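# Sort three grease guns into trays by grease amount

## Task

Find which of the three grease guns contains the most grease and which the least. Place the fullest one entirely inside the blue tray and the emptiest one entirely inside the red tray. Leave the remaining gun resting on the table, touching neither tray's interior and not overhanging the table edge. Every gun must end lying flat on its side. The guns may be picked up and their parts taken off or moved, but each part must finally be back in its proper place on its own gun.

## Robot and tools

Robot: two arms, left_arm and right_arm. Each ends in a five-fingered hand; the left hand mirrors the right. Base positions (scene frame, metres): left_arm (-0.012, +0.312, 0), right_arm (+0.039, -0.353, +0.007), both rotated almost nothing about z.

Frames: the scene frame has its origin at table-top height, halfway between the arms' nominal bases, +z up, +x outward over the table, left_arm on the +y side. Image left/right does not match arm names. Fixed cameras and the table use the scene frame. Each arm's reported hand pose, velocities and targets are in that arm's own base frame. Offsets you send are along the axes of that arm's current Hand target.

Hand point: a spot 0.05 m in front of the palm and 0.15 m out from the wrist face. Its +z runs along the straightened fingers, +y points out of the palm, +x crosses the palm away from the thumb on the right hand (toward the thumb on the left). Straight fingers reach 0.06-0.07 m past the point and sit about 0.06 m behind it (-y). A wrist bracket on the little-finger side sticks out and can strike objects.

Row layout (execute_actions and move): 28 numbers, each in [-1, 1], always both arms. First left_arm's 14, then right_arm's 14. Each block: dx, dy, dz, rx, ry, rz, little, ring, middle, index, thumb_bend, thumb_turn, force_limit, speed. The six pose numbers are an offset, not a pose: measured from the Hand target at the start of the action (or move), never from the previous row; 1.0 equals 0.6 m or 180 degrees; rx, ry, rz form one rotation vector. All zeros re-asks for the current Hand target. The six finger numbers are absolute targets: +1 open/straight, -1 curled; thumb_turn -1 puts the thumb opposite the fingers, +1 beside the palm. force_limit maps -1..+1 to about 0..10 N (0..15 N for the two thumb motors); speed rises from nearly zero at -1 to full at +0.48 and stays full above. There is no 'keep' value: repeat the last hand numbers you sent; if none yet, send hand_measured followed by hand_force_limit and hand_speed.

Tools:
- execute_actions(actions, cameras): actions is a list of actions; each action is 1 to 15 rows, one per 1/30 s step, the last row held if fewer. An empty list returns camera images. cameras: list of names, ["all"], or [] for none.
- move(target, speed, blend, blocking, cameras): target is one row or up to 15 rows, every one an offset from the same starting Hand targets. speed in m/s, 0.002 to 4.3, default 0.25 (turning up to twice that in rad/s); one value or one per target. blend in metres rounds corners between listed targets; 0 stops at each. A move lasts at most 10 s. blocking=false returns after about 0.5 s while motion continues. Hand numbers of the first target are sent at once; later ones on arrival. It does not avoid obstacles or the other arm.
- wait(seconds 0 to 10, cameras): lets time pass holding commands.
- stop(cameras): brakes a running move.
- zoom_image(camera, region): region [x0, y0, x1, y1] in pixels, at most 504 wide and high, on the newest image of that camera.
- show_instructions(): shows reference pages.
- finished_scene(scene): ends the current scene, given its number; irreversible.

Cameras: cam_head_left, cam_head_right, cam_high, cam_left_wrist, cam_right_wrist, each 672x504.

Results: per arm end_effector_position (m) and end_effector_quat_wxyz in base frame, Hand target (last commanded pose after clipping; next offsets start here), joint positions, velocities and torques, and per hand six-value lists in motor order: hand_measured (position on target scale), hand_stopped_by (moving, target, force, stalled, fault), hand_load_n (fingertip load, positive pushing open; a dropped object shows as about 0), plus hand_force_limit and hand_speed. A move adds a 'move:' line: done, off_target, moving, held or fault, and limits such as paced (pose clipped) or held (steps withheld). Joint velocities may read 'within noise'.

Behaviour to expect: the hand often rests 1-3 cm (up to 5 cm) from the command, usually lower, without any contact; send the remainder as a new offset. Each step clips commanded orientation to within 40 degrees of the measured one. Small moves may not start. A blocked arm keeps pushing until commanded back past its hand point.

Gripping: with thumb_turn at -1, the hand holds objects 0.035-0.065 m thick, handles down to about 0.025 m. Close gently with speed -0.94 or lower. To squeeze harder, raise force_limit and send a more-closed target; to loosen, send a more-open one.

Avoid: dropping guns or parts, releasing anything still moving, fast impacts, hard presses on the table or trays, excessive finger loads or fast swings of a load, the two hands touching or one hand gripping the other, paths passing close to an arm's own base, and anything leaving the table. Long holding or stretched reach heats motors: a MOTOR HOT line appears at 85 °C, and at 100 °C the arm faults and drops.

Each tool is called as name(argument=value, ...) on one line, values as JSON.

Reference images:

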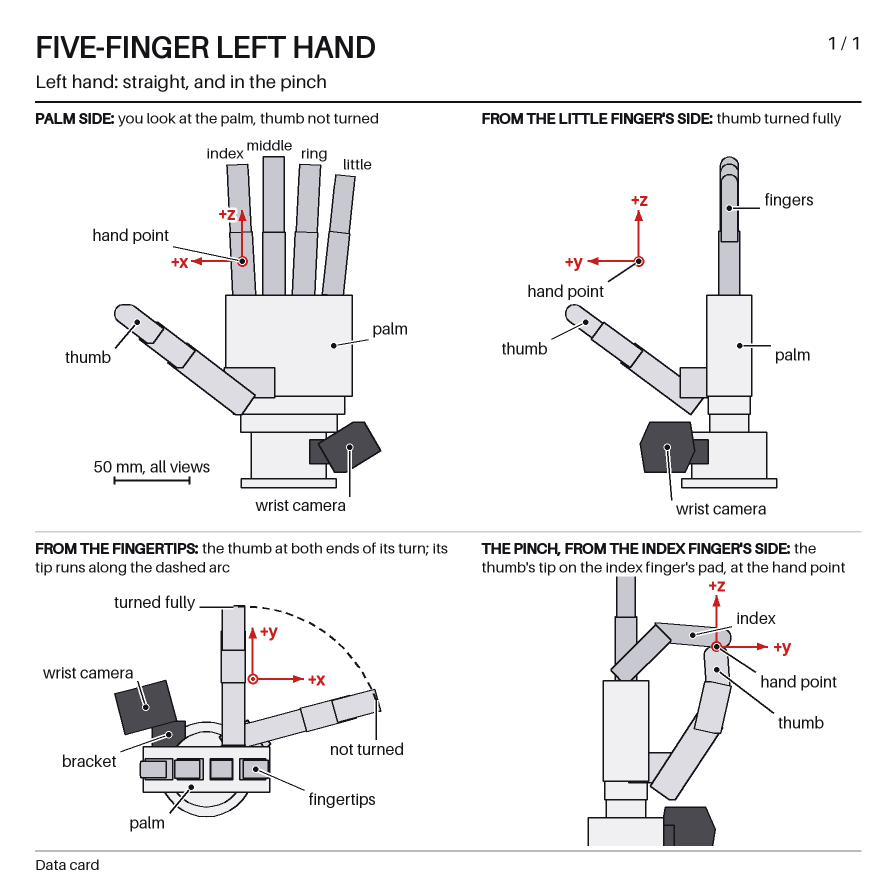

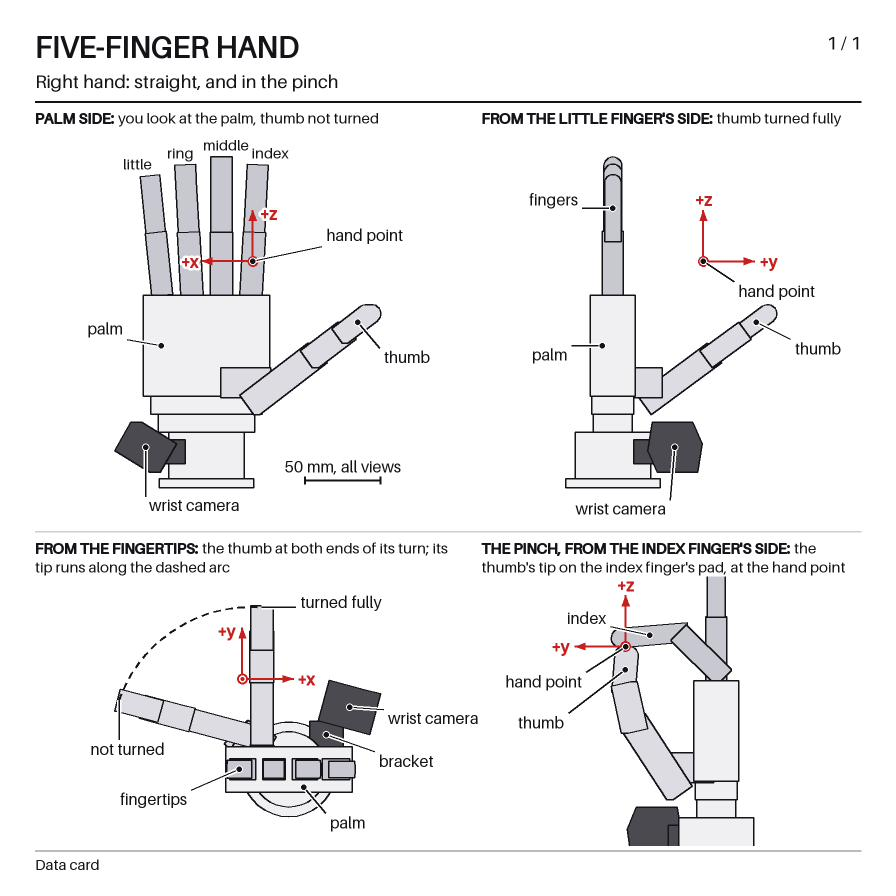

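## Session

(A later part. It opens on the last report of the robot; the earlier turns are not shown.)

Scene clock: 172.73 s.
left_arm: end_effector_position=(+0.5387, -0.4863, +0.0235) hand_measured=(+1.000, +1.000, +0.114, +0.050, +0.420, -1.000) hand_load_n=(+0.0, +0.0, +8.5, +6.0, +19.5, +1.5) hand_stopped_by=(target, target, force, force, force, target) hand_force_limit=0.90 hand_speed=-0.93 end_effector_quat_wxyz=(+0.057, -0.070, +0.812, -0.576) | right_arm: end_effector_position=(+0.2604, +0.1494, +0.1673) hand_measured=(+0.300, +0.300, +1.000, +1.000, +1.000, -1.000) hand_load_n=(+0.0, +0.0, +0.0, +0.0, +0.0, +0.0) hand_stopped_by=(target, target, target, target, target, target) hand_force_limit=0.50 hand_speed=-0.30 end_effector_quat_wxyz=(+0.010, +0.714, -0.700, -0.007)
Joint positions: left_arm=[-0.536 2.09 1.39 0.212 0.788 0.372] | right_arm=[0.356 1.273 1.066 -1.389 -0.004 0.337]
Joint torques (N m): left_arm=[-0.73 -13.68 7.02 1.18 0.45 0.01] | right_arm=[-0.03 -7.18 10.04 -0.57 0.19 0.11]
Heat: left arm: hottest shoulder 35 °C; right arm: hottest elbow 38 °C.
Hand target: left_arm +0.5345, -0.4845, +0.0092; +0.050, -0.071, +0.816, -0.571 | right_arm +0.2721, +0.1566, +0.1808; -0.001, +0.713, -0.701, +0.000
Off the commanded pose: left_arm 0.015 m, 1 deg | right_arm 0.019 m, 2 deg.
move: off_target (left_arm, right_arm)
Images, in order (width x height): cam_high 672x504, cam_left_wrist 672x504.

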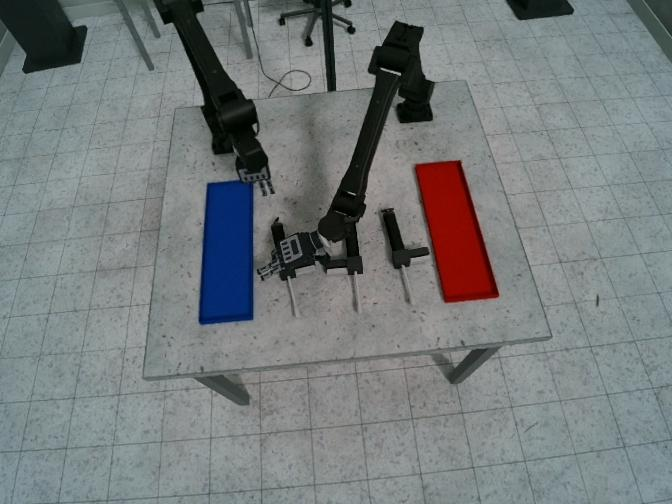

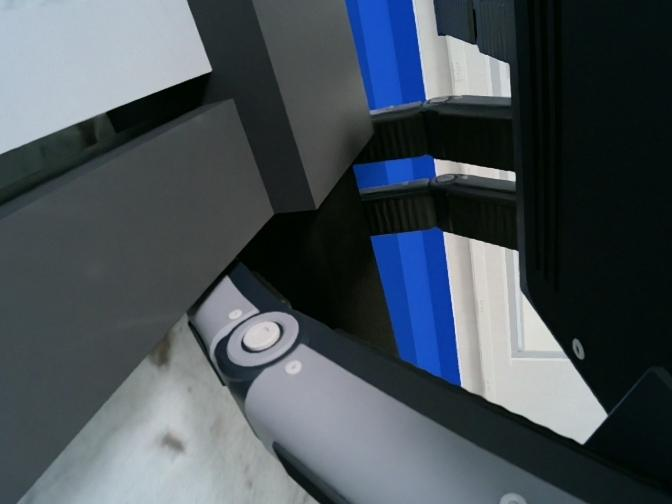

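move(target=[[0,0,0,0,0,0,1,1,-0.5,-0.5,-0.4,-1,0.9,-0.93,0.1767,0.106,-0.065,0,0,0,0.3,0.3,1,1,1,-1,0.5,-0.3],[0,0,0,0,0,0,1,1,-0.5,-0.5,-0.4,-1,0.9,-0.93,0.392,0.176,-0.082,0,0,0,0.3,0.3,1,1,1,-1,0.5,-0.3]], speed=0.3, blend=0.04, cameras=["cam_high"])

Scene clock: 175.27 s.
left_arm: end_effector_position=(+0.5387, -0.4863, +0.0235) hand_measured=(+1.000, +1.000, +0.114, +0.050, +0.420, -1.000) hand_load_n=(+0.0, -0.5, +8.5, +6.0, +19.0, +1.5) hand_stopped_by=(target, target, force, force, force, target) hand_force_limit=0.90 hand_speed=-0.93 end_effector_quat_wxyz=(+0.057, -0.070, +0.812, -0.576) | right_arm: end_effector_position=(+0.1710, -0.0788, +0.2273) hand_measured=(+0.300, +0.300, +1.000, +1.000, +1.000, -1.000) hand_load_n=(+0.0, +0.0, +0.0, +0.0, +0.0, +0.0) hand_stopped_by=(target, target, target, target, target, target) hand_force_limit=0.50 hand_speed=-0.30 end_effector_quat_wxyz=(-0.002, +0.712, -0.702, +0.007)
Joint positions: left_arm=[-0.536 2.09 1.39 0.212 0.788 0.372] | right_arm=[-0.437 0.988 1.02 -1.588 0 -0.45]
Joint torques (N m): left_arm=[-0.91 -13.39 7.01 1.14 0.45 0] | right_arm=[-1.38 -2.43 7.71 -0.49 0.03 -0.13]
Heat: left arm: hottest shoulder 35 °C; right arm: hottest elbow 38 °C.
Hand target: left_arm +0.5345, -0.4845, +0.0092; +0.050, -0.071, +0.816, -0.571 | right_arm +0.1702, -0.0804, +0.2294; -0.001, +0.713, -0.701, +0.000
Off the commanded pose: left_arm 0.015 m, 1 deg | right_arm 0.003 m, 1 deg.
move: off_target (left_arm)
Images, in order (width x height): cam_high 672x504.

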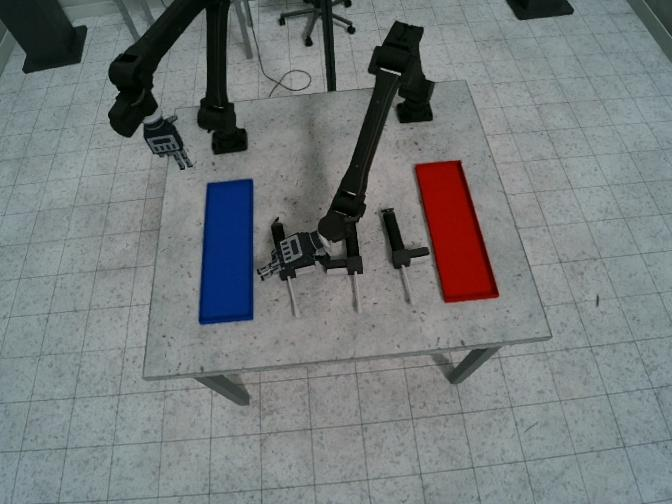

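move(target=[0,-0.0783,-0.0285,0,0,0,1,1,-0.5,-0.5,-0.4,-1,0.9,-0.93,0,0,0,0,0,0,0.3,0.3,1,1,1,-1,0.5,-0.3], speed=0.1, cameras=["cam_high","cam_left_wrist"])

move(target=[0,0,0,0,0,0,1,1,-0.56,-0.56,-0.46,-1,1.0,-0.93,0,0,0,0,0,0,0.3,0.3,1,1,1,-1,0.5,-0.3], speed=0.1, cameras=[])

Scene clock: 176.50 s.
left_arm: end_effector_position=(+0.5290, -0.4796, +0.0250) hand_measured=(+1.000, +1.000, +0.114, +0.050, +0.420, -1.000) hand_load_n=(+0.0, +0.0, +7.5, +6.5, +19.0, -0.5) hand_stopped_by=(target, target, force, force, force, target) hand_force_limit=0.90 hand_speed=-0.93 end_effector_quat_wxyz=(+0.038, -0.081, +0.825, -0.558) | right_arm: end_effector_position=(+0.1710, -0.0788, +0.2273) hand_measured=(+0.300, +0.300, +1.000, +1.000, +1.000, -1.000) hand_load_n=(+0.0, +0.5, +0.0, +0.0, +0.0, +0.0) hand_stopped_by=(target, target, target, target, target, target) hand_force_limit=0.50 hand_speed=-0.30 end_effector_quat_wxyz=(-0.002, +0.712, -0.702, +0.007)
Joint positions: left_arm=[-0.536 2.067 1.39 0.12 0.787 0.386] | right_arm=[-0.437 0.988 1.02 -1.588 0 -0.451]
Joint torques (N m): left_arm=[-1.03 -17.44 8.96 1.06 0.54 -0.15] | right_arm=[-1.44 -2.49 7.72 -0.47 0.03 -0.12]
Heat: left arm: hottest shoulder 35 °C; right arm: hottest elbow 38 °C.
Hand target: left_arm +0.5345, -0.4845, +0.0594; +0.050, -0.071, +0.816, -0.571 | right_arm +0.1702, -0.0804, +0.2294; -0.001, +0.713, -0.701, +0.000
Off the commanded pose: left_arm 0.035 m, 2 deg | right_arm 0.003 m, 1 deg.
move: off_target (left_arm)
Images, in order (width x height): cam_high 672x504, cam_left_wrist 672x504.

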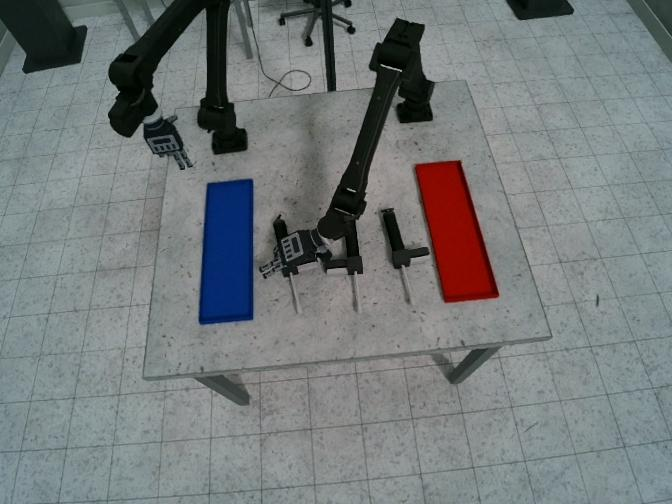

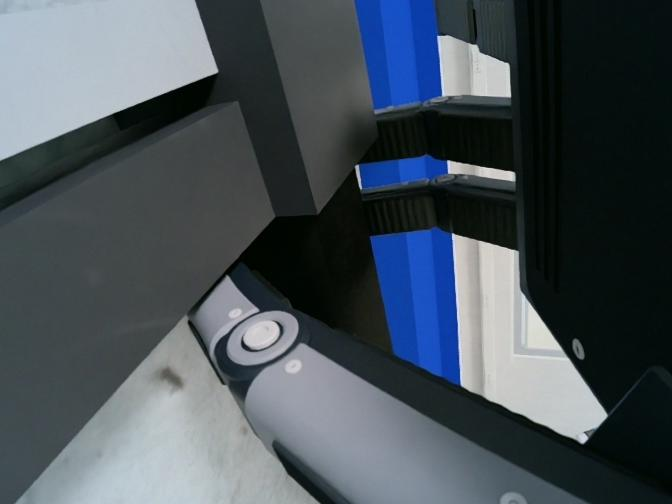

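Scene clock: 177.00 s.
left_arm: end_effector_position=(+0.5288, -0.4794, +0.0250) hand_measured=(+1.000, +1.000, +0.104, +0.032, +0.422, -1.000) hand_load_n=(+0.0, +0.0, +11.5, +12.0, +24.5, -1.5) hand_stopped_by=(target, target, force, force, force, target) hand_force_limit=1.00 hand_speed=-0.93 end_effector_quat_wxyz=(+0.038, -0.081, +0.825, -0.558) | right_arm: end_effector_position=(+0.1710, -0.0788, +0.2273) hand_measured=(+0.300, +0.300, +1.000, +1.000, +1.000, -1.000) hand_load_n=(+0.0, +0.0, +0.0, +0.0, +0.0, +0.0) hand_stopped_by=(target, target, target, target, target, target) hand_force_limit=0.50 hand_speed=-0.30 end_effector_quat_wxyz=(-0.002, +0.712, -0.702, +0.007)
Joint positions: left_arm=[-0.536 2.067 1.39 0.118 0.787 0.386] | right_arm=[-0.437 0.988 1.02 -1.588 0 -0.451]
Joint torques (N m): left_arm=[-0.85 -17.26 8.87 0.96 0.57 -0.12] | right_arm=[-1.44 -2.43 7.71 -0.5 0.03 -0.12]
Heat: left arm: hottest shoulder 35 °C; right arm: hottest elbow 38 °C.
Hand target: left_arm +0.5344, -0.4845, +0.0592; +0.050, -0.071, +0.816, -0.571 | right_arm +0.1702, -0.0804, +0.2294; -0.001, +0.713, -0.701, +0.000
Off the commanded pose: left_arm 0.035 m, 3 deg | right_arm 0.003 m, 1 deg.
move: off_target (left_arm)
No camera images: "cameras" was empty.

move(target=[0,-0.1331,-0.0485,0,0,0,1,1,-0.56,-0.56,-0.46,-1,1.0,-0.93,0,0,0,0,0,0,0.3,0.3,1,1,1,-1,0.5,-0.3], speed=0.12, cameras=["cam_high","cam_left_wrist"])

Scene clock: 178.87 s.
left_arm: end_effector_position=(+0.5082, -0.4660, +0.0688) hand_measured=(+1.000, +1.000, +0.104, +0.032, +0.422, -1.000) hand_load_n=(+0.0, +0.0, +10.0, +11.0, +26.5, -1.0) hand_stopped_by=(target, target, force, force, force, target) hand_force_limit=1.00 hand_speed=-0.93 end_effector_quat_wxyz=(+0.010, -0.102, +0.839, -0.534) | right_arm: end_effector_position=(+0.1710, -0.0788, +0.2273) hand_measured=(+0.300, +0.300, +1.000, +1.000, +1.000, -1.000) hand_load_n=(+0.0, +0.0, +0.0, +0.0, +0.0, +0.0) hand_stopped_by=(target, target, target, target, target, target) hand_force_limit=0.50 hand_speed=-0.30 end_effector_quat_wxyz=(-0.002, +0.712, -0.702, +0.007)
Joint positions: left_arm=[-0.536 1.961 1.39 -0.079 0.781 0.389] | right_arm=[-0.437 0.988 1.02 -1.588 0 -0.451]
Joint torques (N m): left_arm=[-0.67 -18.14 14.74 1.44 0.9 -0.17] | right_arm=[-1.44 -2.49 7.72 -0.49 0.02 -0.12]
Heat: left arm: hottest shoulder 36 °C; right arm: hottest elbow 39 °C.
Hand target: left_arm +0.5344, -0.4845, +0.1442; +0.050, -0.071, +0.816, -0.571 | right_arm +0.1702, -0.0804, +0.2294; -0.001, +0.713, -0.701, +0.000
Off the commanded pose: left_arm 0.082 m, 8 deg | right_arm 0.003 m, 1 deg.
move: off_target (left_arm)
Images, in order (width x height): cam_high 672x504, cam_left_wrist 672x504.

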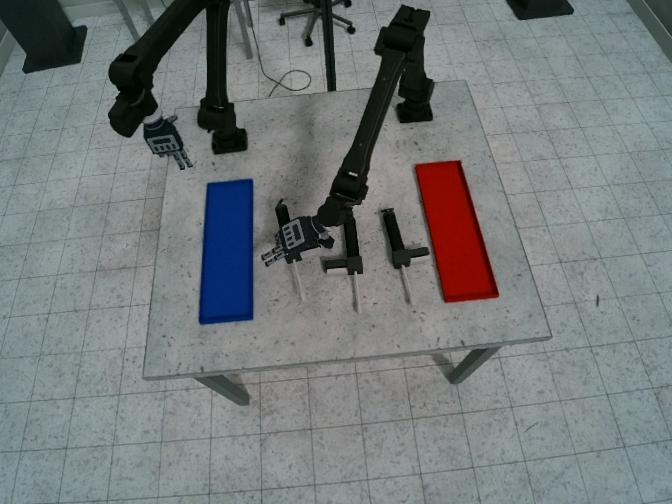

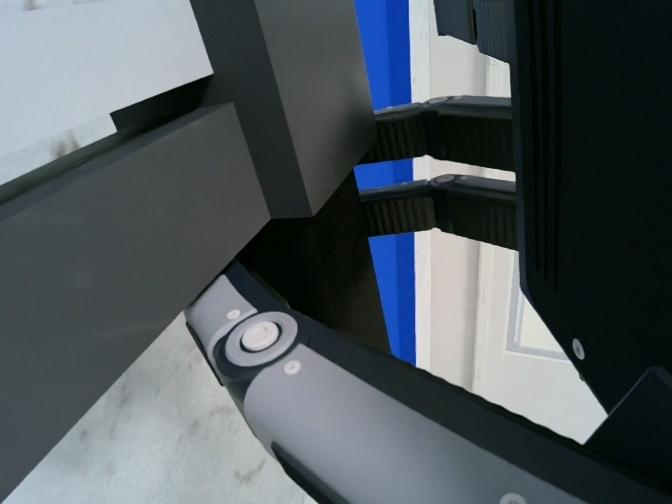

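move(target=[[0.1108,-0.1297,0.1123,0,0.0235,0.0086,1,1,-0.56,-0.56,-0.46,-1,1.0,-0.93,0,0,0,0,0,0,0.3,0.3,1,1,1,-1,0.5,-0.3],[0.2440,-0.1943,0.2415,0,0.047,0.0171,1,1,-0.56,-0.56,-0.46,-1,1.0,-0.93,0,0,0,0,0,0,0.3,0.3,1,1,1,-1,0.5,-0.3]], speed=0.15, blend=0.04, cameras=["cam_high","cam_left_wrist"])

Scene clock: 181.60 s.
left_arm: end_effector_position=(+0.3947, -0.6560, +0.1199) hand_measured=(+1.000, +1.000, +0.104, +0.032, +0.422, -1.000) hand_load_n=(+0.0, +0.0, +10.0, +11.0, +26.5, -1.0) hand_stopped_by=(target, target, force, force, force, target) hand_force_limit=1.00 hand_speed=-0.93 end_effector_quat_wxyz=(-0.028, -0.026, +0.851, -0.524) | right_arm: end_effector_position=(+0.1710, -0.0788, +0.2273) hand_measured=(+0.300, +0.300, +1.000, +1.000, +1.000, -1.000) hand_load_n=(+0.0, +0.0, +0.0, +0.0, +0.0, +0.0) hand_stopped_by=(target, target, target, target, target, target) hand_force_limit=0.50 hand_speed=-0.30 end_effector_quat_wxyz=(-0.002, +0.712, -0.702, +0.007)
Joint positions: left_arm=[-0.864 2.034 1.663 -0.223 0.638 0.299] | right_arm=[-0.437 0.988 1.02 -1.588 0 -0.451]
Joint torques (N m): left_arm=[-0.09 -18.26 18.28 1.69 0.66 -0.27] | right_arm=[-1.38 -2.49 7.71 -0.5 0.03 -0.12]
Heat: left arm: hottest shoulder 36 °C; right arm: hottest elbow 39 °C.
Hand target: left_arm +0.4207, -0.6834, +0.2042; +0.005, -0.007, +0.819, -0.573 | right_arm +0.1702, -0.0804, +0.2294; -0.001, +0.713, -0.701, +0.000
Off the commanded pose: left_arm 0.092 m, 8 deg | right_arm 0.003 m, 1 deg.
move: off_target (left_arm)
Images, in order (width x height): cam_high 672x504, cam_left_wrist 672x504.

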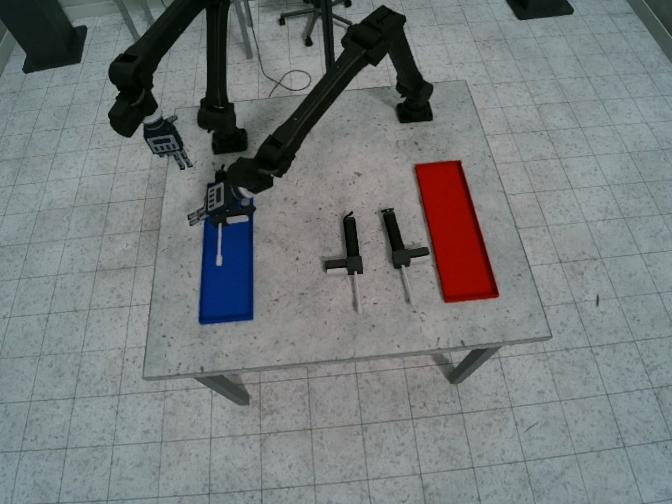

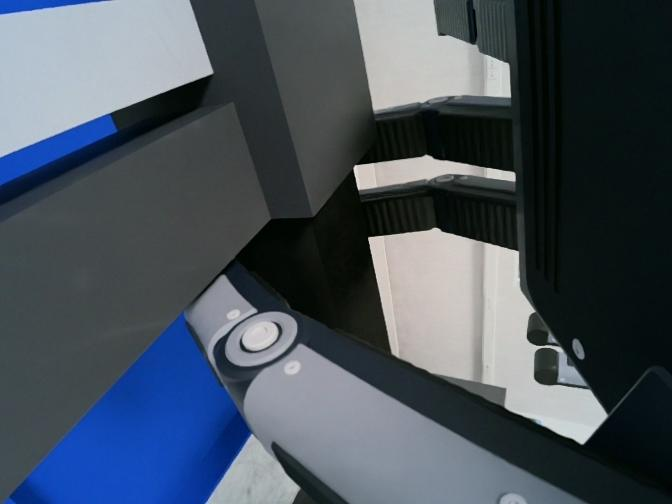

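move(target=[-0.0325,0.0532,0.0732,0.041,-0.0114,0.019,1,1,-0.56,-0.56,-0.46,-1,1.0,-0.93,0,0,0,0,0,0,0.3,0.3,1,1,1,-1,0.5,-0.3], speed=0.12, cameras=["cam_high","cam_left_wrist"])

zoom_image(camera="cam_high", region=[180, 160, 300, 330])

Scene clock: 183.47 s.
left_arm: end_effector_position=(+0.4195, -0.6878, +0.0707) hand_measured=(+1.000, +1.000, +0.104, +0.032, +0.422, -1.000) hand_load_n=(+0.0, +0.0, +9.5, +11.0, +26.5, -1.0) hand_stopped_by=(target, target, force, force, force, target) hand_force_limit=1.00 hand_speed=-0.93 end_effector_quat_wxyz=(+0.000, -0.016, +0.821, -0.571) | right_arm: end_effector_position=(+0.1710, -0.0788, +0.2273) hand_measured=(+0.300, +0.300, +1.000, +1.000, +1.000, -1.000) hand_load_n=(+0.5, +0.0, +0.0, +0.0, -0.5, +0.0) hand_stopped_by=(target, target, target, target, target, target) hand_force_limit=0.50 hand_speed=-0.30 end_effector_quat_wxyz=(-0.002, +0.712, -0.702, +0.007)
Joint positions: left_arm=[-0.864 2.158 1.663 0.047 0.636 0.259] | right_arm=[-0.437 0.988 1.02 -1.588 0 -0.451]
Joint torques (N m): left_arm=[-0.56 -20.31 14.19 3.33 0.5 -0.3] | right_arm=[-1.38 -2.43 7.71 -0.49 0.03 -0.12]
Heat: left arm: hottest shoulder 36 °C; right arm: hottest elbow 39 °C.
Hand target: left_arm +0.4408, -0.7134, +0.1593; +0.037, +0.008, +0.780, -0.624 | right_arm +0.1702, -0.0804, +0.2294; -0.001, +0.713, -0.701, +0.000
Off the commanded pose: left_arm 0.095 m, 9 deg | right_arm 0.003 m, 1 deg.
move: off_target (left_arm)
Images, in order (width x height): cam_high 672x504, cam_left_wrist 672x504.

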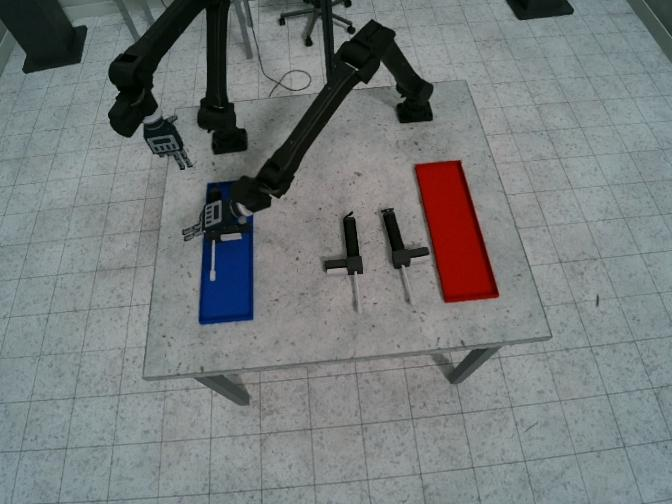

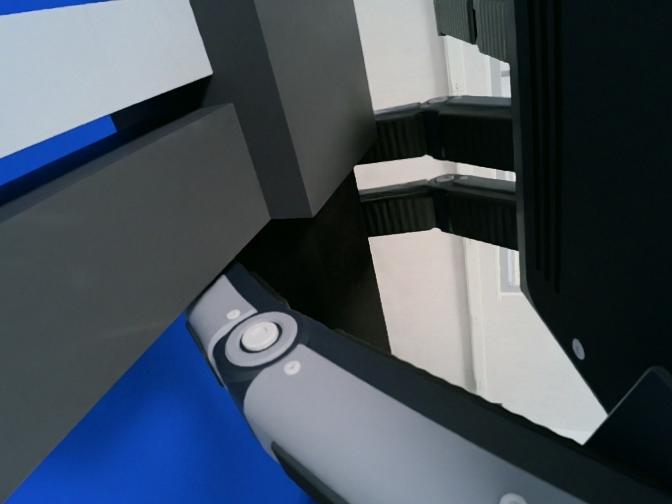

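Scaled by 2.965.

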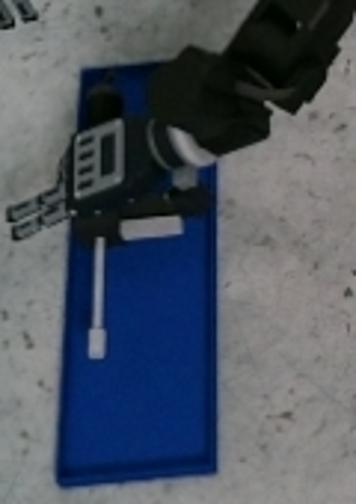

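move(target=[0.0037,0.0582,0.0062,0,0,0,1,1,-0.56,-0.56,-0.46,-1,1.0,-0.93,0,0,0,0,0,0,0.3,0.3,1,1,1,-1,0.5,-0.3], speed=0.1, cameras=["cam_high"])

zoom_image(camera="cam_high", region=[190, 165, 270, 285])

Scene clock: 184.93 s.
left_arm: end_effector_position=(+0.4247, -0.6940, +0.0553) hand_measured=(+1.000, +1.000, +0.104, +0.032, +0.422, -1.000) hand_load_n=(+0.0, +0.0, +9.0, +10.5, +27.0, -0.5) hand_stopped_by=(target, target, force, force, force, target) hand_force_limit=1.00 hand_speed=-0.93 end_effector_quat_wxyz=(+0.009, -0.010, +0.814, -0.581) | right_arm: end_effector_position=(+0.1710, -0.0788, +0.2273) hand_measured=(+0.300, +0.300, +1.000, +1.000, +1.000, -1.000) hand_load_n=(+0.5, +0.0, +0.0, +0.0, +0.0, +0.0) hand_stopped_by=(target, target, target, target, target, target) hand_force_limit=0.50 hand_speed=-0.30 end_effector_quat_wxyz=(-0.002, +0.712, -0.702, +0.007)
Joint positions: left_arm=[-0.864 2.193 1.663 0.115 0.636 0.259] | right_arm=[-0.437 0.988 1.02 -1.588 0 -0.451]
Joint torques (N m): left_arm=[-0.44 -20.31 11.4 3.3 0.57 -0.26] | right_arm=[-1.38 -2.43 7.71 -0.49 0.02 -0.12]
Heat: left arm: hottest shoulder 36 °C; right arm: hottest elbow 39 °C.
Hand target: left_arm +0.4408, -0.7094, +0.1243; +0.037, +0.008, +0.780, -0.624 | right_arm +0.1702, -0.0804, +0.2294; -0.001, +0.713, -0.701, +0.000
Off the commanded pose: left_arm 0.073 m, 7 deg | right_arm 0.003 m, 1 deg.
move: off_target (left_arm)
Images, in order (width x height): cam_high 672x504.

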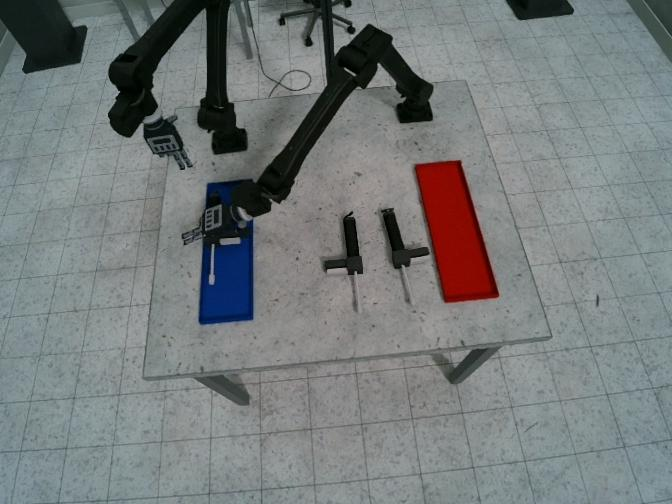

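Scaled by 4.200.

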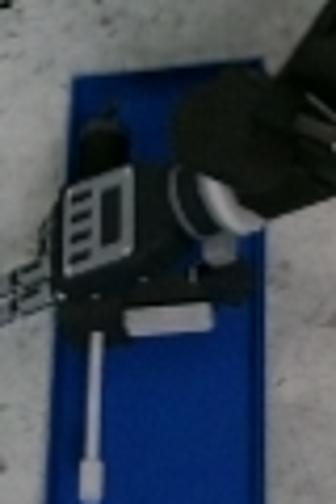

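move(target=[0.004,0.0145,-0.0275,0,0,0,1,1,-0.56,-0.56,-0.46,-1,1.0,-0.93,0,0,0,0,0,0,0.3,0.3,1,1,1,-1,0.5,-0.3], speed=0.1, cameras=["cam_high"])

zoom_image(camera="cam_high", region=[190, 165, 270, 285])

Scene clock: 186.13 s.
left_arm: end_effector_position=(+0.4198, -0.6766, +0.0326) hand_measured=(+1.000, +1.000, +0.104, +0.032, +0.422, -1.000) hand_load_n=(+0.0, +0.0, +9.5, +10.5, +27.0, -0.5) hand_stopped_by=(target, target, force, force, force, target) hand_force_limit=1.00 hand_speed=-0.93 end_effector_quat_wxyz=(+0.001, -0.016, +0.818, -0.575) | right_arm: end_effector_position=(+0.1710, -0.0788, +0.2273) hand_measured=(+0.300, +0.300, +1.000, +1.000, +1.000, -1.000) hand_load_n=(+0.0, +0.0, +0.0, +0.0, +0.0, +0.0) hand_stopped_by=(target, target, target, target, target, target) hand_force_limit=0.50 hand_speed=-0.30 end_effector_quat_wxyz=(-0.002, +0.712, -0.702, +0.007)
Joint positions: left_arm=[-0.853 2.191 1.6 0.152 0.648 0.259] | right_arm=[-0.437 0.988 1.02 -1.588 0 -0.451]
Joint torques (N m): left_arm=[-0.44 -22.24 10.37 3.37 0.63 -0.23] | right_arm=[-1.38 -2.43 7.72 -0.5 0.03 -0.13]
Heat: left arm: hottest shoulder 37 °C; right arm: hottest elbow 39 °C.
Hand target: left_arm +0.4381, -0.6914, +0.1192; +0.037, +0.008, +0.780, -0.624 | right_arm +0.1702, -0.0804, +0.2294; -0.001, +0.713, -0.701, +0.000
Off the commanded pose: left_arm 0.090 m, 9 deg | right_arm 0.003 m, 1 deg.
move: off_target (left_arm)
Images, in order (width x height): cam_high 672x504.

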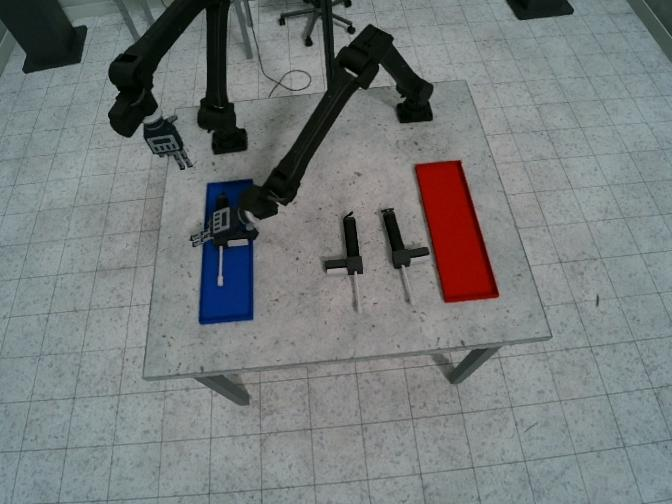

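Scaled by 4.200.

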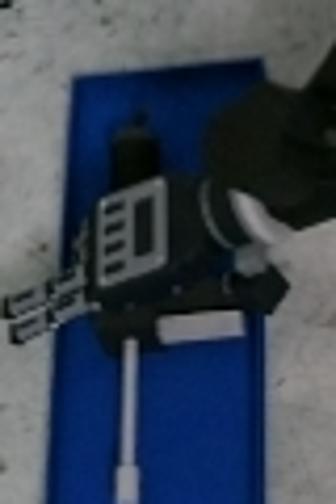

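move(target=[-0.0006,-0.0199,0.0126,0,0,0,1,1,-0.56,-0.56,-0.46,-1,1.0,-0.93,0,0,0,0,0,0,0.3,0.3,1,1,1,-1,0.5,-0.3], speed=0.1, cameras=["cam_high"])

zoom_image(camera="cam_high", region=[190, 165, 270, 285])

Scene clock: 187.10 s.
left_arm: end_effector_position=(+0.4202, -0.6752, +0.0328) hand_measured=(+1.000, +1.000, +0.104, +0.032, +0.422, -1.000) hand_load_n=(+0.0, +0.0, +9.5, +10.5, +26.5, -0.5) hand_stopped_by=(target, target, force, force, force, target) hand_force_limit=1.00 hand_speed=-0.93 end_effector_quat_wxyz=(+0.003, -0.018, +0.818, -0.574) | right_arm: end_effector_position=(+0.1710, -0.0788, +0.2273) hand_measured=(+0.300, +0.300, +1.000, +1.000, +1.000, -1.000) hand_load_n=(+0.0, +0.0, +0.0, +0.0, +0.0, +0.5) hand_stopped_by=(target, target, target, target, target, target) hand_force_limit=0.50 hand_speed=-0.30 end_effector_quat_wxyz=(-0.002, +0.712, -0.702, +0.007)
Joint positions: left_arm=[-0.852 2.188 1.594 0.154 0.644 0.259] | right_arm=[-0.437 0.988 1.02 -1.588 0 -0.451]
Joint torques (N m): left_arm=[-0.91 -21.66 13.42 2.14 0.46 -0.29] | right_arm=[-1.38 -2.49 7.72 -0.5 0.03 -0.13]
Heat: left arm: hottest shoulder 37 °C; right arm: hottest elbow 39 °C.
Hand target: left_arm +0.4383, -0.7013, +0.1293; +0.037, +0.008, +0.780, -0.624 | right_arm +0.1702, -0.0804, +0.2294; -0.001, +0.713, -0.701, +0.000
Off the commanded pose: left_arm 0.102 m, 9 deg | right_arm 0.003 m, 1 deg.
move: off_target (left_arm)
Images, in order (width x height): cam_high 672x504.

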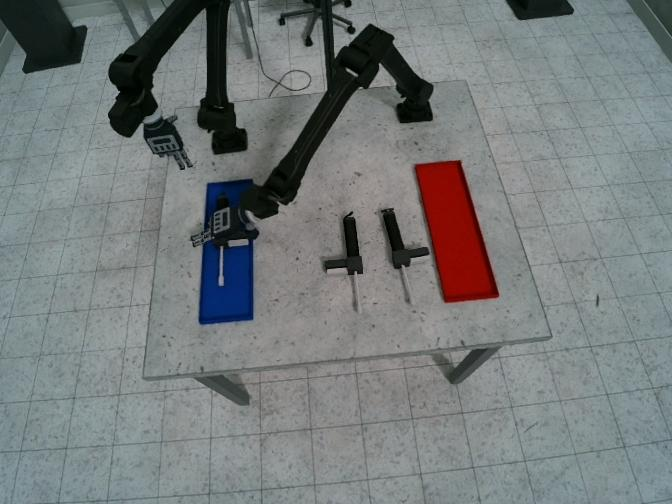

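Scaled by 4.200.

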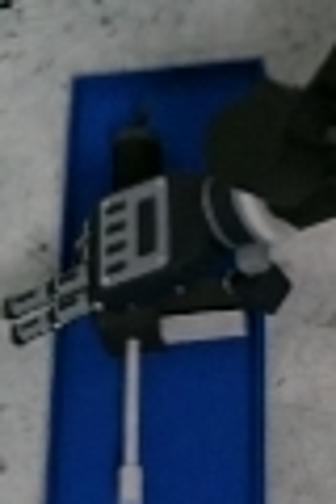

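move(target=[-0.0006,-0.0150,0.0200,0,0,0,1,1,-0.56,-0.56,-0.46,-1,1.0,-0.93,0,0,0,0,0,0,0.3,0.3,1,1,1,-1,0.5,-0.3], speed=0.1, cameras=[])

Scene clock: 188.17 s.
left_arm: end_effector_position=(+0.4164, -0.6763, +0.0314) hand_measured=(+1.000, +1.000, +0.104, +0.032, +0.422, -1.000) hand_load_n=(+0.0, +0.0, +9.0, +10.5, +26.5, -0.5) hand_stopped_by=(target, target, force, force, force, target) hand_force_limit=1.00 hand_speed=-0.93 end_effector_quat_wxyz=(+0.002, -0.022, +0.822, -0.569) | right_arm: end_effector_position=(+0.1710, -0.0788, +0.2273) hand_measured=(+0.300, +0.300, +1.000, +1.000, +1.000, -1.000) hand_load_n=(+0.0, +0.0, +0.0, +0.0, -0.5, +0.0) hand_stopped_by=(target, target, target, target, target, target) hand_force_limit=0.50 hand_speed=-0.30 end_effector_quat_wxyz=(-0.002, +0.712, -0.702, +0.007)
Joint positions: left_arm=[-0.858 2.186 1.594 0.141 0.632 0.255] | right_arm=[-0.437 0.988 1.02 -1.588 0 -0.451]
Joint torques (N m): left_arm=[-1.44 -20.89 16.57 1.85 0.49 -0.27] | right_arm=[-1.44 -2.49 7.72 -0.49 0.03 -0.12]
Heat: left arm: hottest shoulder 37 °C; right arm: hottest elbow 39 °C.
Hand target: left_arm +0.4385, -0.7151, +0.1352; +0.037, +0.008, +0.780, -0.624 | right_arm +0.1702, -0.0804, +0.2294; -0.001, +0.713, -0.701, +0.000
Off the commanded pose: left_arm 0.113 m, 9 deg | right_arm 0.003 m, 1 deg.
move: off_target (left_arm)
No camera images: "cameras" was empty.

execute_actions(actions=[], cameras=["cam_high","cam_left_wrist","cam_head_left"])

zoom_image(camera="cam_high", region=[200, 210, 270, 270])

Scene clock: 188.47 s.
left_arm: end_effector_position=(+0.4158, -0.6766, +0.0313) hand_measured=(+1.000, +1.000, +0.104, +0.032, +0.422, -1.000) hand_load_n=(+0.0, +0.0, +9.0, +11.0, +27.0, -0.5) hand_stopped_by=(target, target, force, force, force, target) hand_force_limit=1.00 hand_speed=-0.93 end_effector_quat_wxyz=(+0.001, -0.021, +0.822, -0.569) | right_arm: end_effector_position=(+0.1710, -0.0788, +0.2273) hand_measured=(+0.300, +0.300, +1.000, +1.000, +1.000, -1.000) hand_load_n=(+0.0, +0.0, +0.0, +0.0, +0.0, +0.0) hand_stopped_by=(target, target, target, target, target, target) hand_force_limit=0.50 hand_speed=-0.30 end_effector_quat_wxyz=(-0.002, +0.712, -0.702, +0.007)
Joint positions: left_arm=[-0.859 2.186 1.594 0.14 0.632 0.255] | right_arm=[-0.437 0.988 1.02 -1.588 0 -0.451]
Joint velocities: within noise
Joint torques (N m): left_arm=[-1.32 -21.07 16.59 1.88 0.48 -0.28] | right_arm=[-1.38 -2.49 7.72 -0.49 0.02 -0.13]
Motor temperatures (°C): left_arm=[28 37 36 29 29 30] | right_arm=[31 33 39 29 28 31]
Heat: left arm: hottest shoulder 37 °C; right arm: hottest elbow 39 °C.
Hand target: left_arm +0.4385, -0.7151, +0.1352; +0.037, +0.008, +0.780, -0.624 | right_arm +0.1702, -0.0804, +0.2294; -0.001, +0.713, -0.701, +0.000
Off the commanded pose: left_arm 0.113 m, 10 deg | right_arm 0.003 m, 1 deg.
Images, in order (width x height): cam_head_left 672x504, cam_high 672x504, cam_left_wrist 672x504.

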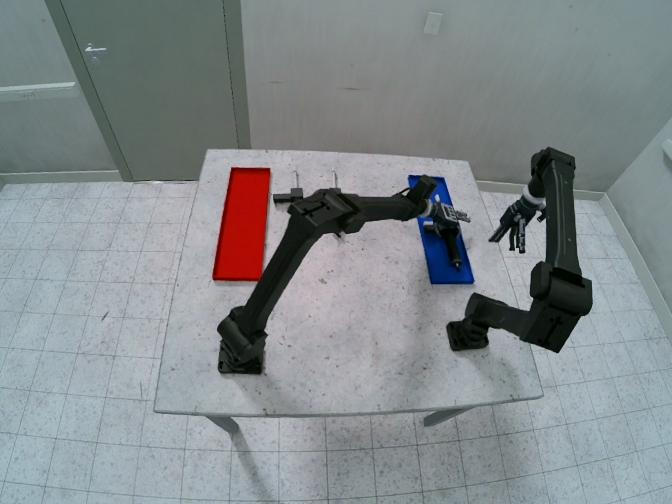

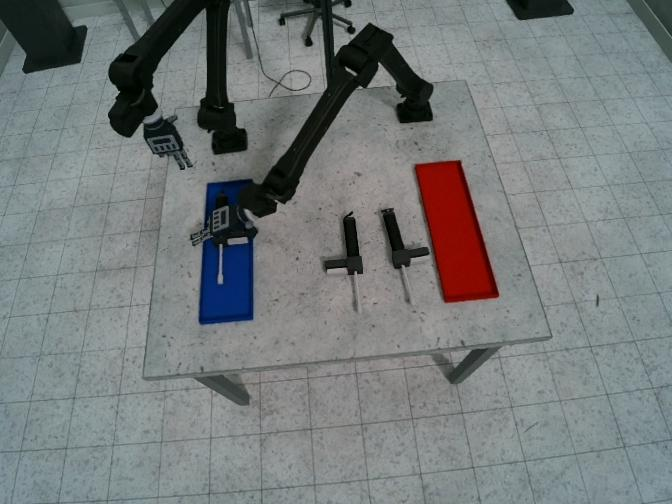

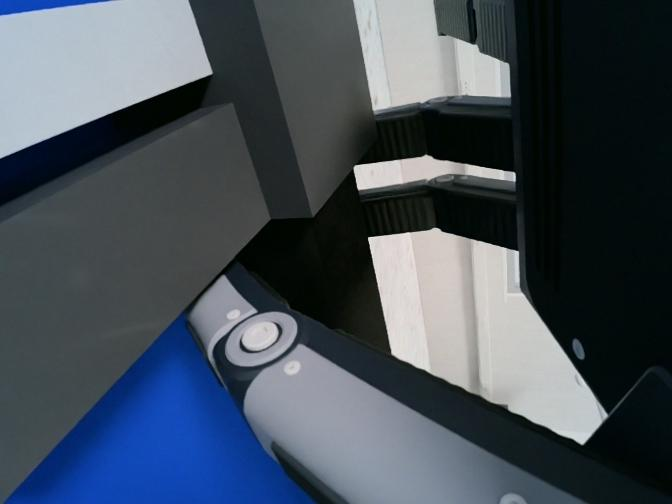

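Scaled by 7.200.

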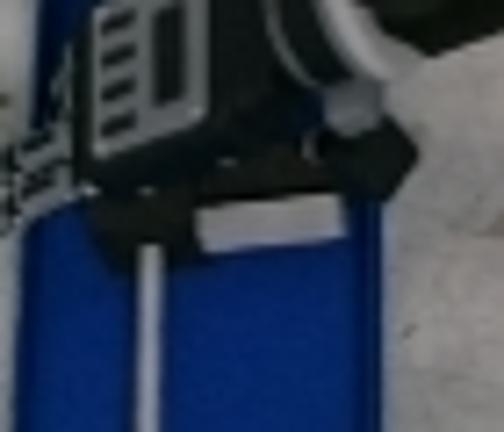

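move(target=[0.0,-0.0300,0.0050,0,0,0,1,1,-0.56,-0.56,-0.46,-1,1.0,-0.93,0,0,0,0,0,0,0.3,0.3,1,1,1,-1,0.5,-0.3], speed=0.1, cameras=[])

Scene clock: 189.93 s.
left_arm: end_effector_position=(+0.4150, -0.6817, +0.0408) hand_measured=(+1.000, +1.000, +0.104, +0.032, +0.422, -1.000) hand_load_n=(+0.0, +0.0, +9.5, +10.5, +26.5, -0.5) hand_stopped_by=(target, target, force, force, force, target) hand_force_limit=1.00 hand_speed=-0.93 end_effector_quat_wxyz=(-0.001, -0.023, +0.824, -0.566) | right_arm: end_effector_position=(+0.1710, -0.0788, +0.2273) hand_measured=(+0.300, +0.300, +1.000, +1.000, +1.000, -1.000) hand_load_n=(+0.0, +0.0, +0.0, +0.5, +0.0, +0.0) hand_stopped_by=(target, target, target, target, target, target) hand_force_limit=0.50 hand_speed=-0.30 end_effector_quat_wxyz=(-0.002, +0.712, -0.702, +0.007)
Joint positions: left_arm=[-0.865 2.18 1.619 0.102 0.626 0.253] | right_arm=[-0.437 0.988 1.02 -1.588 0 -0.451]
Joint torques (N m): left_arm=[-1.38 -21.3 17.14 1.88 0.49 -0.3] | right_arm=[-1.44 -2.43 7.72 -0.49 0.03 -0.13]
Heat: left arm: hottest shoulder 37 °C; right arm: hottest elbow 39 °C.
Hand target: left_arm +0.4376, -0.7220, +0.1524; +0.037, +0.008, +0.780, -0.624 | right_arm +0.1702, -0.0804, +0.2294; -0.001, +0.713, -0.701, +0.000
Off the commanded pose: left_arm 0.120 m, 10 deg | right_arm 0.003 m, 1 deg.
move: off_target (left_arm)
No camera images: "cameras" was empty.

move(target=[0.003,0.0461,0.0069,0,0,0,1,1,-0.56,-0.56,-0.46,-1,1.0,-0.93,0,0,0,0,0,0,0.3,0.3,1,1,1,-1,0.5,-0.3], speed=0.08, cameras=["cam_high"])

zoom_image(camera="cam_high", region=[200, 210, 270, 270])

Scene clock: 191.27 s.
left_arm: end_effector_position=(+0.4162, -0.6831, +0.0403) hand_measured=(+1.000, +1.000, +0.104, +0.032, +0.422, -1.000) hand_load_n=(+0.0, +0.0, +9.5, +11.0, +26.5, -0.5) hand_stopped_by=(target, target, force, force, force, target) hand_force_limit=1.00 hand_speed=-0.93 end_effector_quat_wxyz=(+0.002, -0.021, +0.822, -0.569) | right_arm: end_effector_position=(+0.1710, -0.0788, +0.2273) hand_measured=(+0.300, +0.300, +1.000, +1.000, +1.000, -1.000) hand_load_n=(+0.0, +0.0, +0.0, +0.0, +0.0, +0.0) hand_stopped_by=(target, target, target, target, target, target) hand_force_limit=0.50 hand_speed=-0.30 end_effector_quat_wxyz=(-0.002, +0.712, -0.702, +0.007)
Joint positions: left_arm=[-0.865 2.184 1.619 0.116 0.626 0.253] | right_arm=[-0.437 0.988 1.02 -1.588 0 -0.451]
Joint torques (N m): left_arm=[-1.26 -19.25 15.47 3.33 0.52 -0.29] | right_arm=[-1.44 -2.43 7.72 -0.49 0.02 -0.13]
Heat: left arm: hottest shoulder 37 °C; right arm: hottest elbow 39 °C.
Hand target: left_arm +0.4376, -0.7200, +0.1242; +0.037, +0.008, +0.780, -0.624 | right_arm +0.1702, -0.0804, +0.2294; -0.001, +0.713, -0.701, +0.000
Off the commanded pose: left_arm 0.094 m, 9 deg | right_arm 0.003 m, 1 deg.
move: off_target (left_arm)
Images, in order (width x height): cam_high 672x504.

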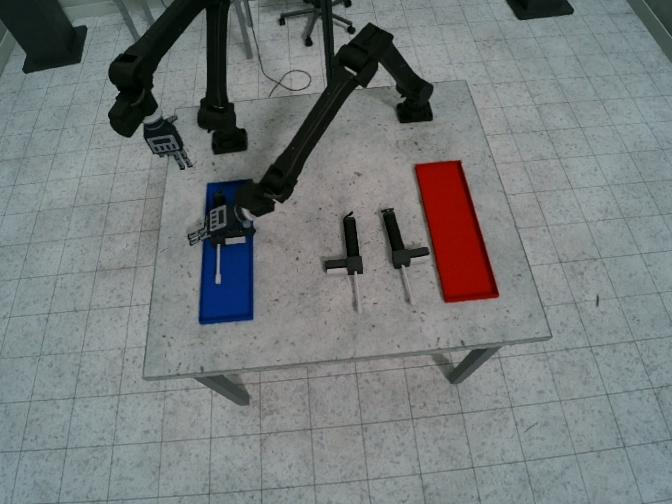

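Scaled by 7.200.

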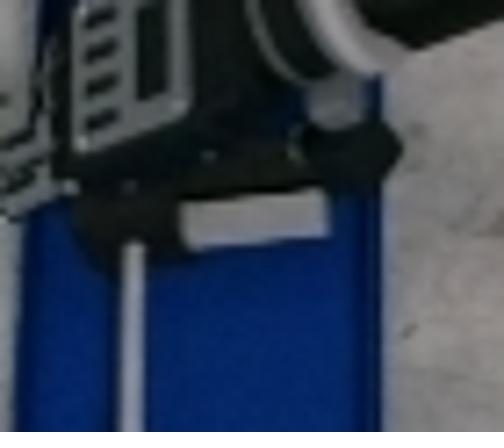

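move(target=[0.0015,0.0330,0.0050,0,0,0,1,1,-0.56,-0.56,-0.46,-1,1.0,-0.93,0,0,0,0,0,0,0.3,0.3,1,1,1,-1,0.5,-0.3], speed=0.08, cameras=[])

Scene clock: 192.27 s.
left_arm: end_effector_position=(+0.4185, -0.6864, +0.0302) hand_measured=(+1.000, +1.000, +0.104, +0.032, +0.422, -1.000) hand_load_n=(+0.0, +0.0, +8.5, +10.0, +24.5, -0.5) hand_stopped_by=(target, target, force, force, force, target) hand_force_limit=1.00 hand_speed=-0.93 end_effector_quat_wxyz=(+0.006, -0.018, +0.818, -0.575) | right_arm: end_effector_position=(+0.1710, -0.0788, +0.2273) hand_measured=(+0.300, +0.300, +1.000, +1.000, +1.000, -1.000) hand_load_n=(+0.0, +0.0, +0.0, +0.0, +0.0, +0.0) hand_stopped_by=(target, target, target, target, target, target) hand_force_limit=0.50 hand_speed=-0.30 end_effector_quat_wxyz=(-0.002, +0.712, -0.702, +0.007)
Joint positions: left_arm=[-0.865 2.206 1.619 0.157 0.627 0.251] | right_arm=[-0.437 0.988 1.02 -1.588 0 -0.451]
Joint torques (N m): left_arm=[-1.26 -19.02 14.49 3.15 0.52 -0.24] | right_arm=[-1.38 -2.43 7.72 -0.49 0.02 -0.12]
Heat: left arm: hottest elbow 38 °C; right arm: hottest elbow 39 °C.
Hand target: left_arm +0.4380, -0.7186, +0.1043; +0.037, +0.008, +0.780, -0.624 | right_arm +0.1702, -0.0804, +0.2294; -0.001, +0.713, -0.701, +0.000
Off the commanded pose: left_arm 0.083 m, 8 deg | right_arm 0.003 m, 1 deg.
move: off_target (left_arm)
No camera images: "cameras" was empty.

move(target=[0.0,0.0200,-0.0050,0,0,0,1,1,-0.56,-0.56,-0.46,-1,1.0,-0.93,0,0,0,0,0,0,0.3,0.3,1,1,1,-1,0.5,-0.3], speed=0.08, cameras=["cam_high","cam_left_wrist"])

zoom_image(camera="cam_high", region=[200, 210, 270, 270])

Scene clock: 193.20 s.
left_arm: end_effector_position=(+0.4196, -0.6887, +0.0304) hand_measured=(+1.000, +1.000, +0.104, +0.032, +0.422, -1.000) hand_load_n=(+0.0, +0.0, +9.0, +9.5, +24.5, +0.0) hand_stopped_by=(target, target, force, force, force, target) hand_force_limit=1.00 hand_speed=-0.93 end_effector_quat_wxyz=(+0.008, -0.014, +0.813, -0.581) | right_arm: end_effector_position=(+0.1710, -0.0788, +0.2273) hand_measured=(+0.300, +0.300, +1.000, +1.000, +1.000, -1.000) hand_load_n=(+0.0, +0.0, +0.0, +0.0, -0.5, +0.0) hand_stopped_by=(target, target, target, target, target, target) hand_force_limit=0.50 hand_speed=-0.30 end_effector_quat_wxyz=(-0.002, +0.712, -0.702, +0.007)
Joint positions: left_arm=[-0.865 2.212 1.619 0.18 0.632 0.25] | right_arm=[-0.437 0.988 1.02 -1.588 0 -0.451]
Joint torques (N m): left_arm=[-0.62 -18.61 13.08 3.18 0.55 -0.24] | right_arm=[-1.38 -2.49 7.72 -0.49 0.03 -0.12]
Heat: left arm: hottest elbow 38 °C; right arm: hottest elbow 39 °C.
Hand target: left_arm +0.4386, -0.7131, +0.0932; +0.037, +0.008, +0.780, -0.624 | right_arm +0.1702, -0.0804, +0.2294; -0.001, +0.713, -0.701, +0.000
Off the commanded pose: left_arm 0.070 m, 7 deg | right_arm 0.003 m, 1 deg.
move: off_target (left_arm)
Images, in order (width x height): cam_high 672x504, cam_left_wrist 672x504.

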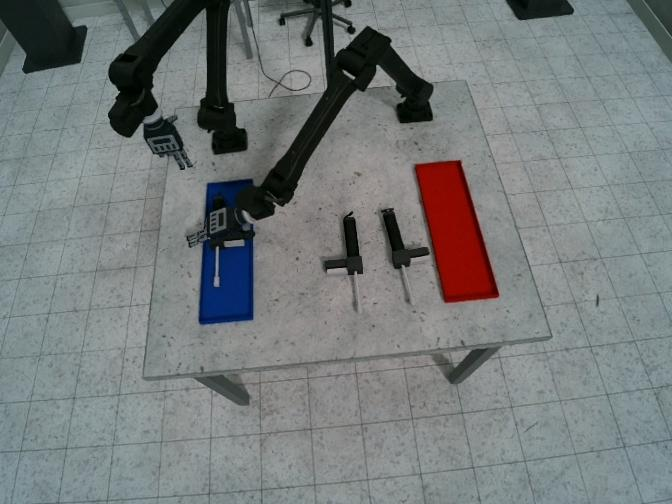

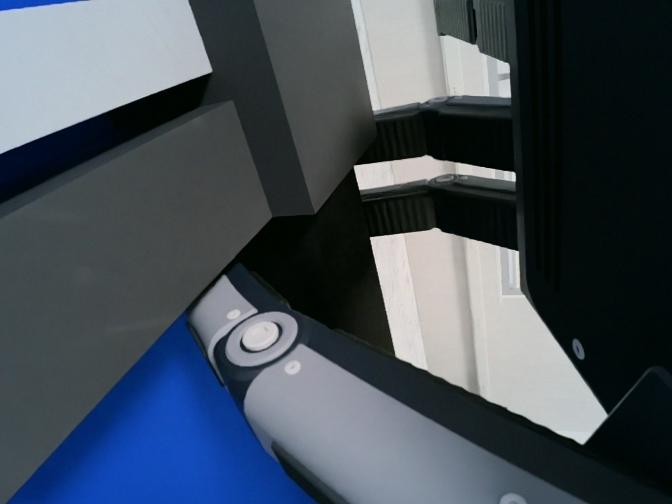

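Scaled by 7.200.

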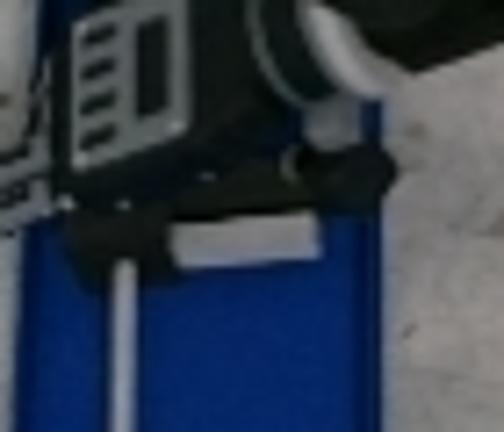

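move(target=[0.0,0.0330,0.0050,0,0,0,1,1,-0.56,-0.56,-0.46,-1,1.0,-0.93,0,0,0,0,0,0,0.3,0.3,1,1,1,-1,0.5,-0.3], speed=0.08, cameras=[])

Scene clock: 194.30 s.
left_arm: end_effector_position=(+0.4214, -0.6928, +0.0298) hand_measured=(+1.000, +1.000, +0.104, +0.032, +0.422, -1.000) hand_load_n=(+0.0, +0.0, +9.0, +10.0, +23.5, +0.0) hand_stopped_by=(target, target, force, force, force, target) hand_force_limit=1.00 hand_speed=-0.93 end_effector_quat_wxyz=(+0.012, -0.009, +0.806, -0.592) | right_arm: end_effector_position=(+0.1710, -0.0788, +0.2273) hand_measured=(+0.300, +0.300, +1.000, +1.000, +1.000, -1.000) hand_load_n=(+0.0, +0.0, +0.0, +0.0, +0.0, +0.0) hand_stopped_by=(target, target, target, target, target, target) hand_force_limit=0.50 hand_speed=-0.30 end_effector_quat_wxyz=(-0.002, +0.712, -0.702, +0.007)
Joint positions: left_arm=[-0.865 2.223 1.619 0.224 0.638 0.243] | right_arm=[-0.437 0.988 1.02 -1.588 0 -0.451]
Joint torques (N m): left_arm=[-0.5 -17.55 12.62 2.92 0.35 -0.09] | right_arm=[-1.38 -2.43 7.72 -0.5 0.02 -0.13]
Heat: left arm: hottest shoulder 38 °C; right arm: hottest elbow 39 °C.
Hand target: left_arm +0.4399, -0.7116, +0.0734; +0.037, +0.008, +0.780, -0.624 | right_arm +0.1702, -0.0804, +0.2294; -0.001, +0.713, -0.701, +0.000
Off the commanded pose: left_arm 0.051 m, 6 deg | right_arm 0.003 m, 1 deg.
move: off_target (left_arm)
No camera images: "cameras" was empty.


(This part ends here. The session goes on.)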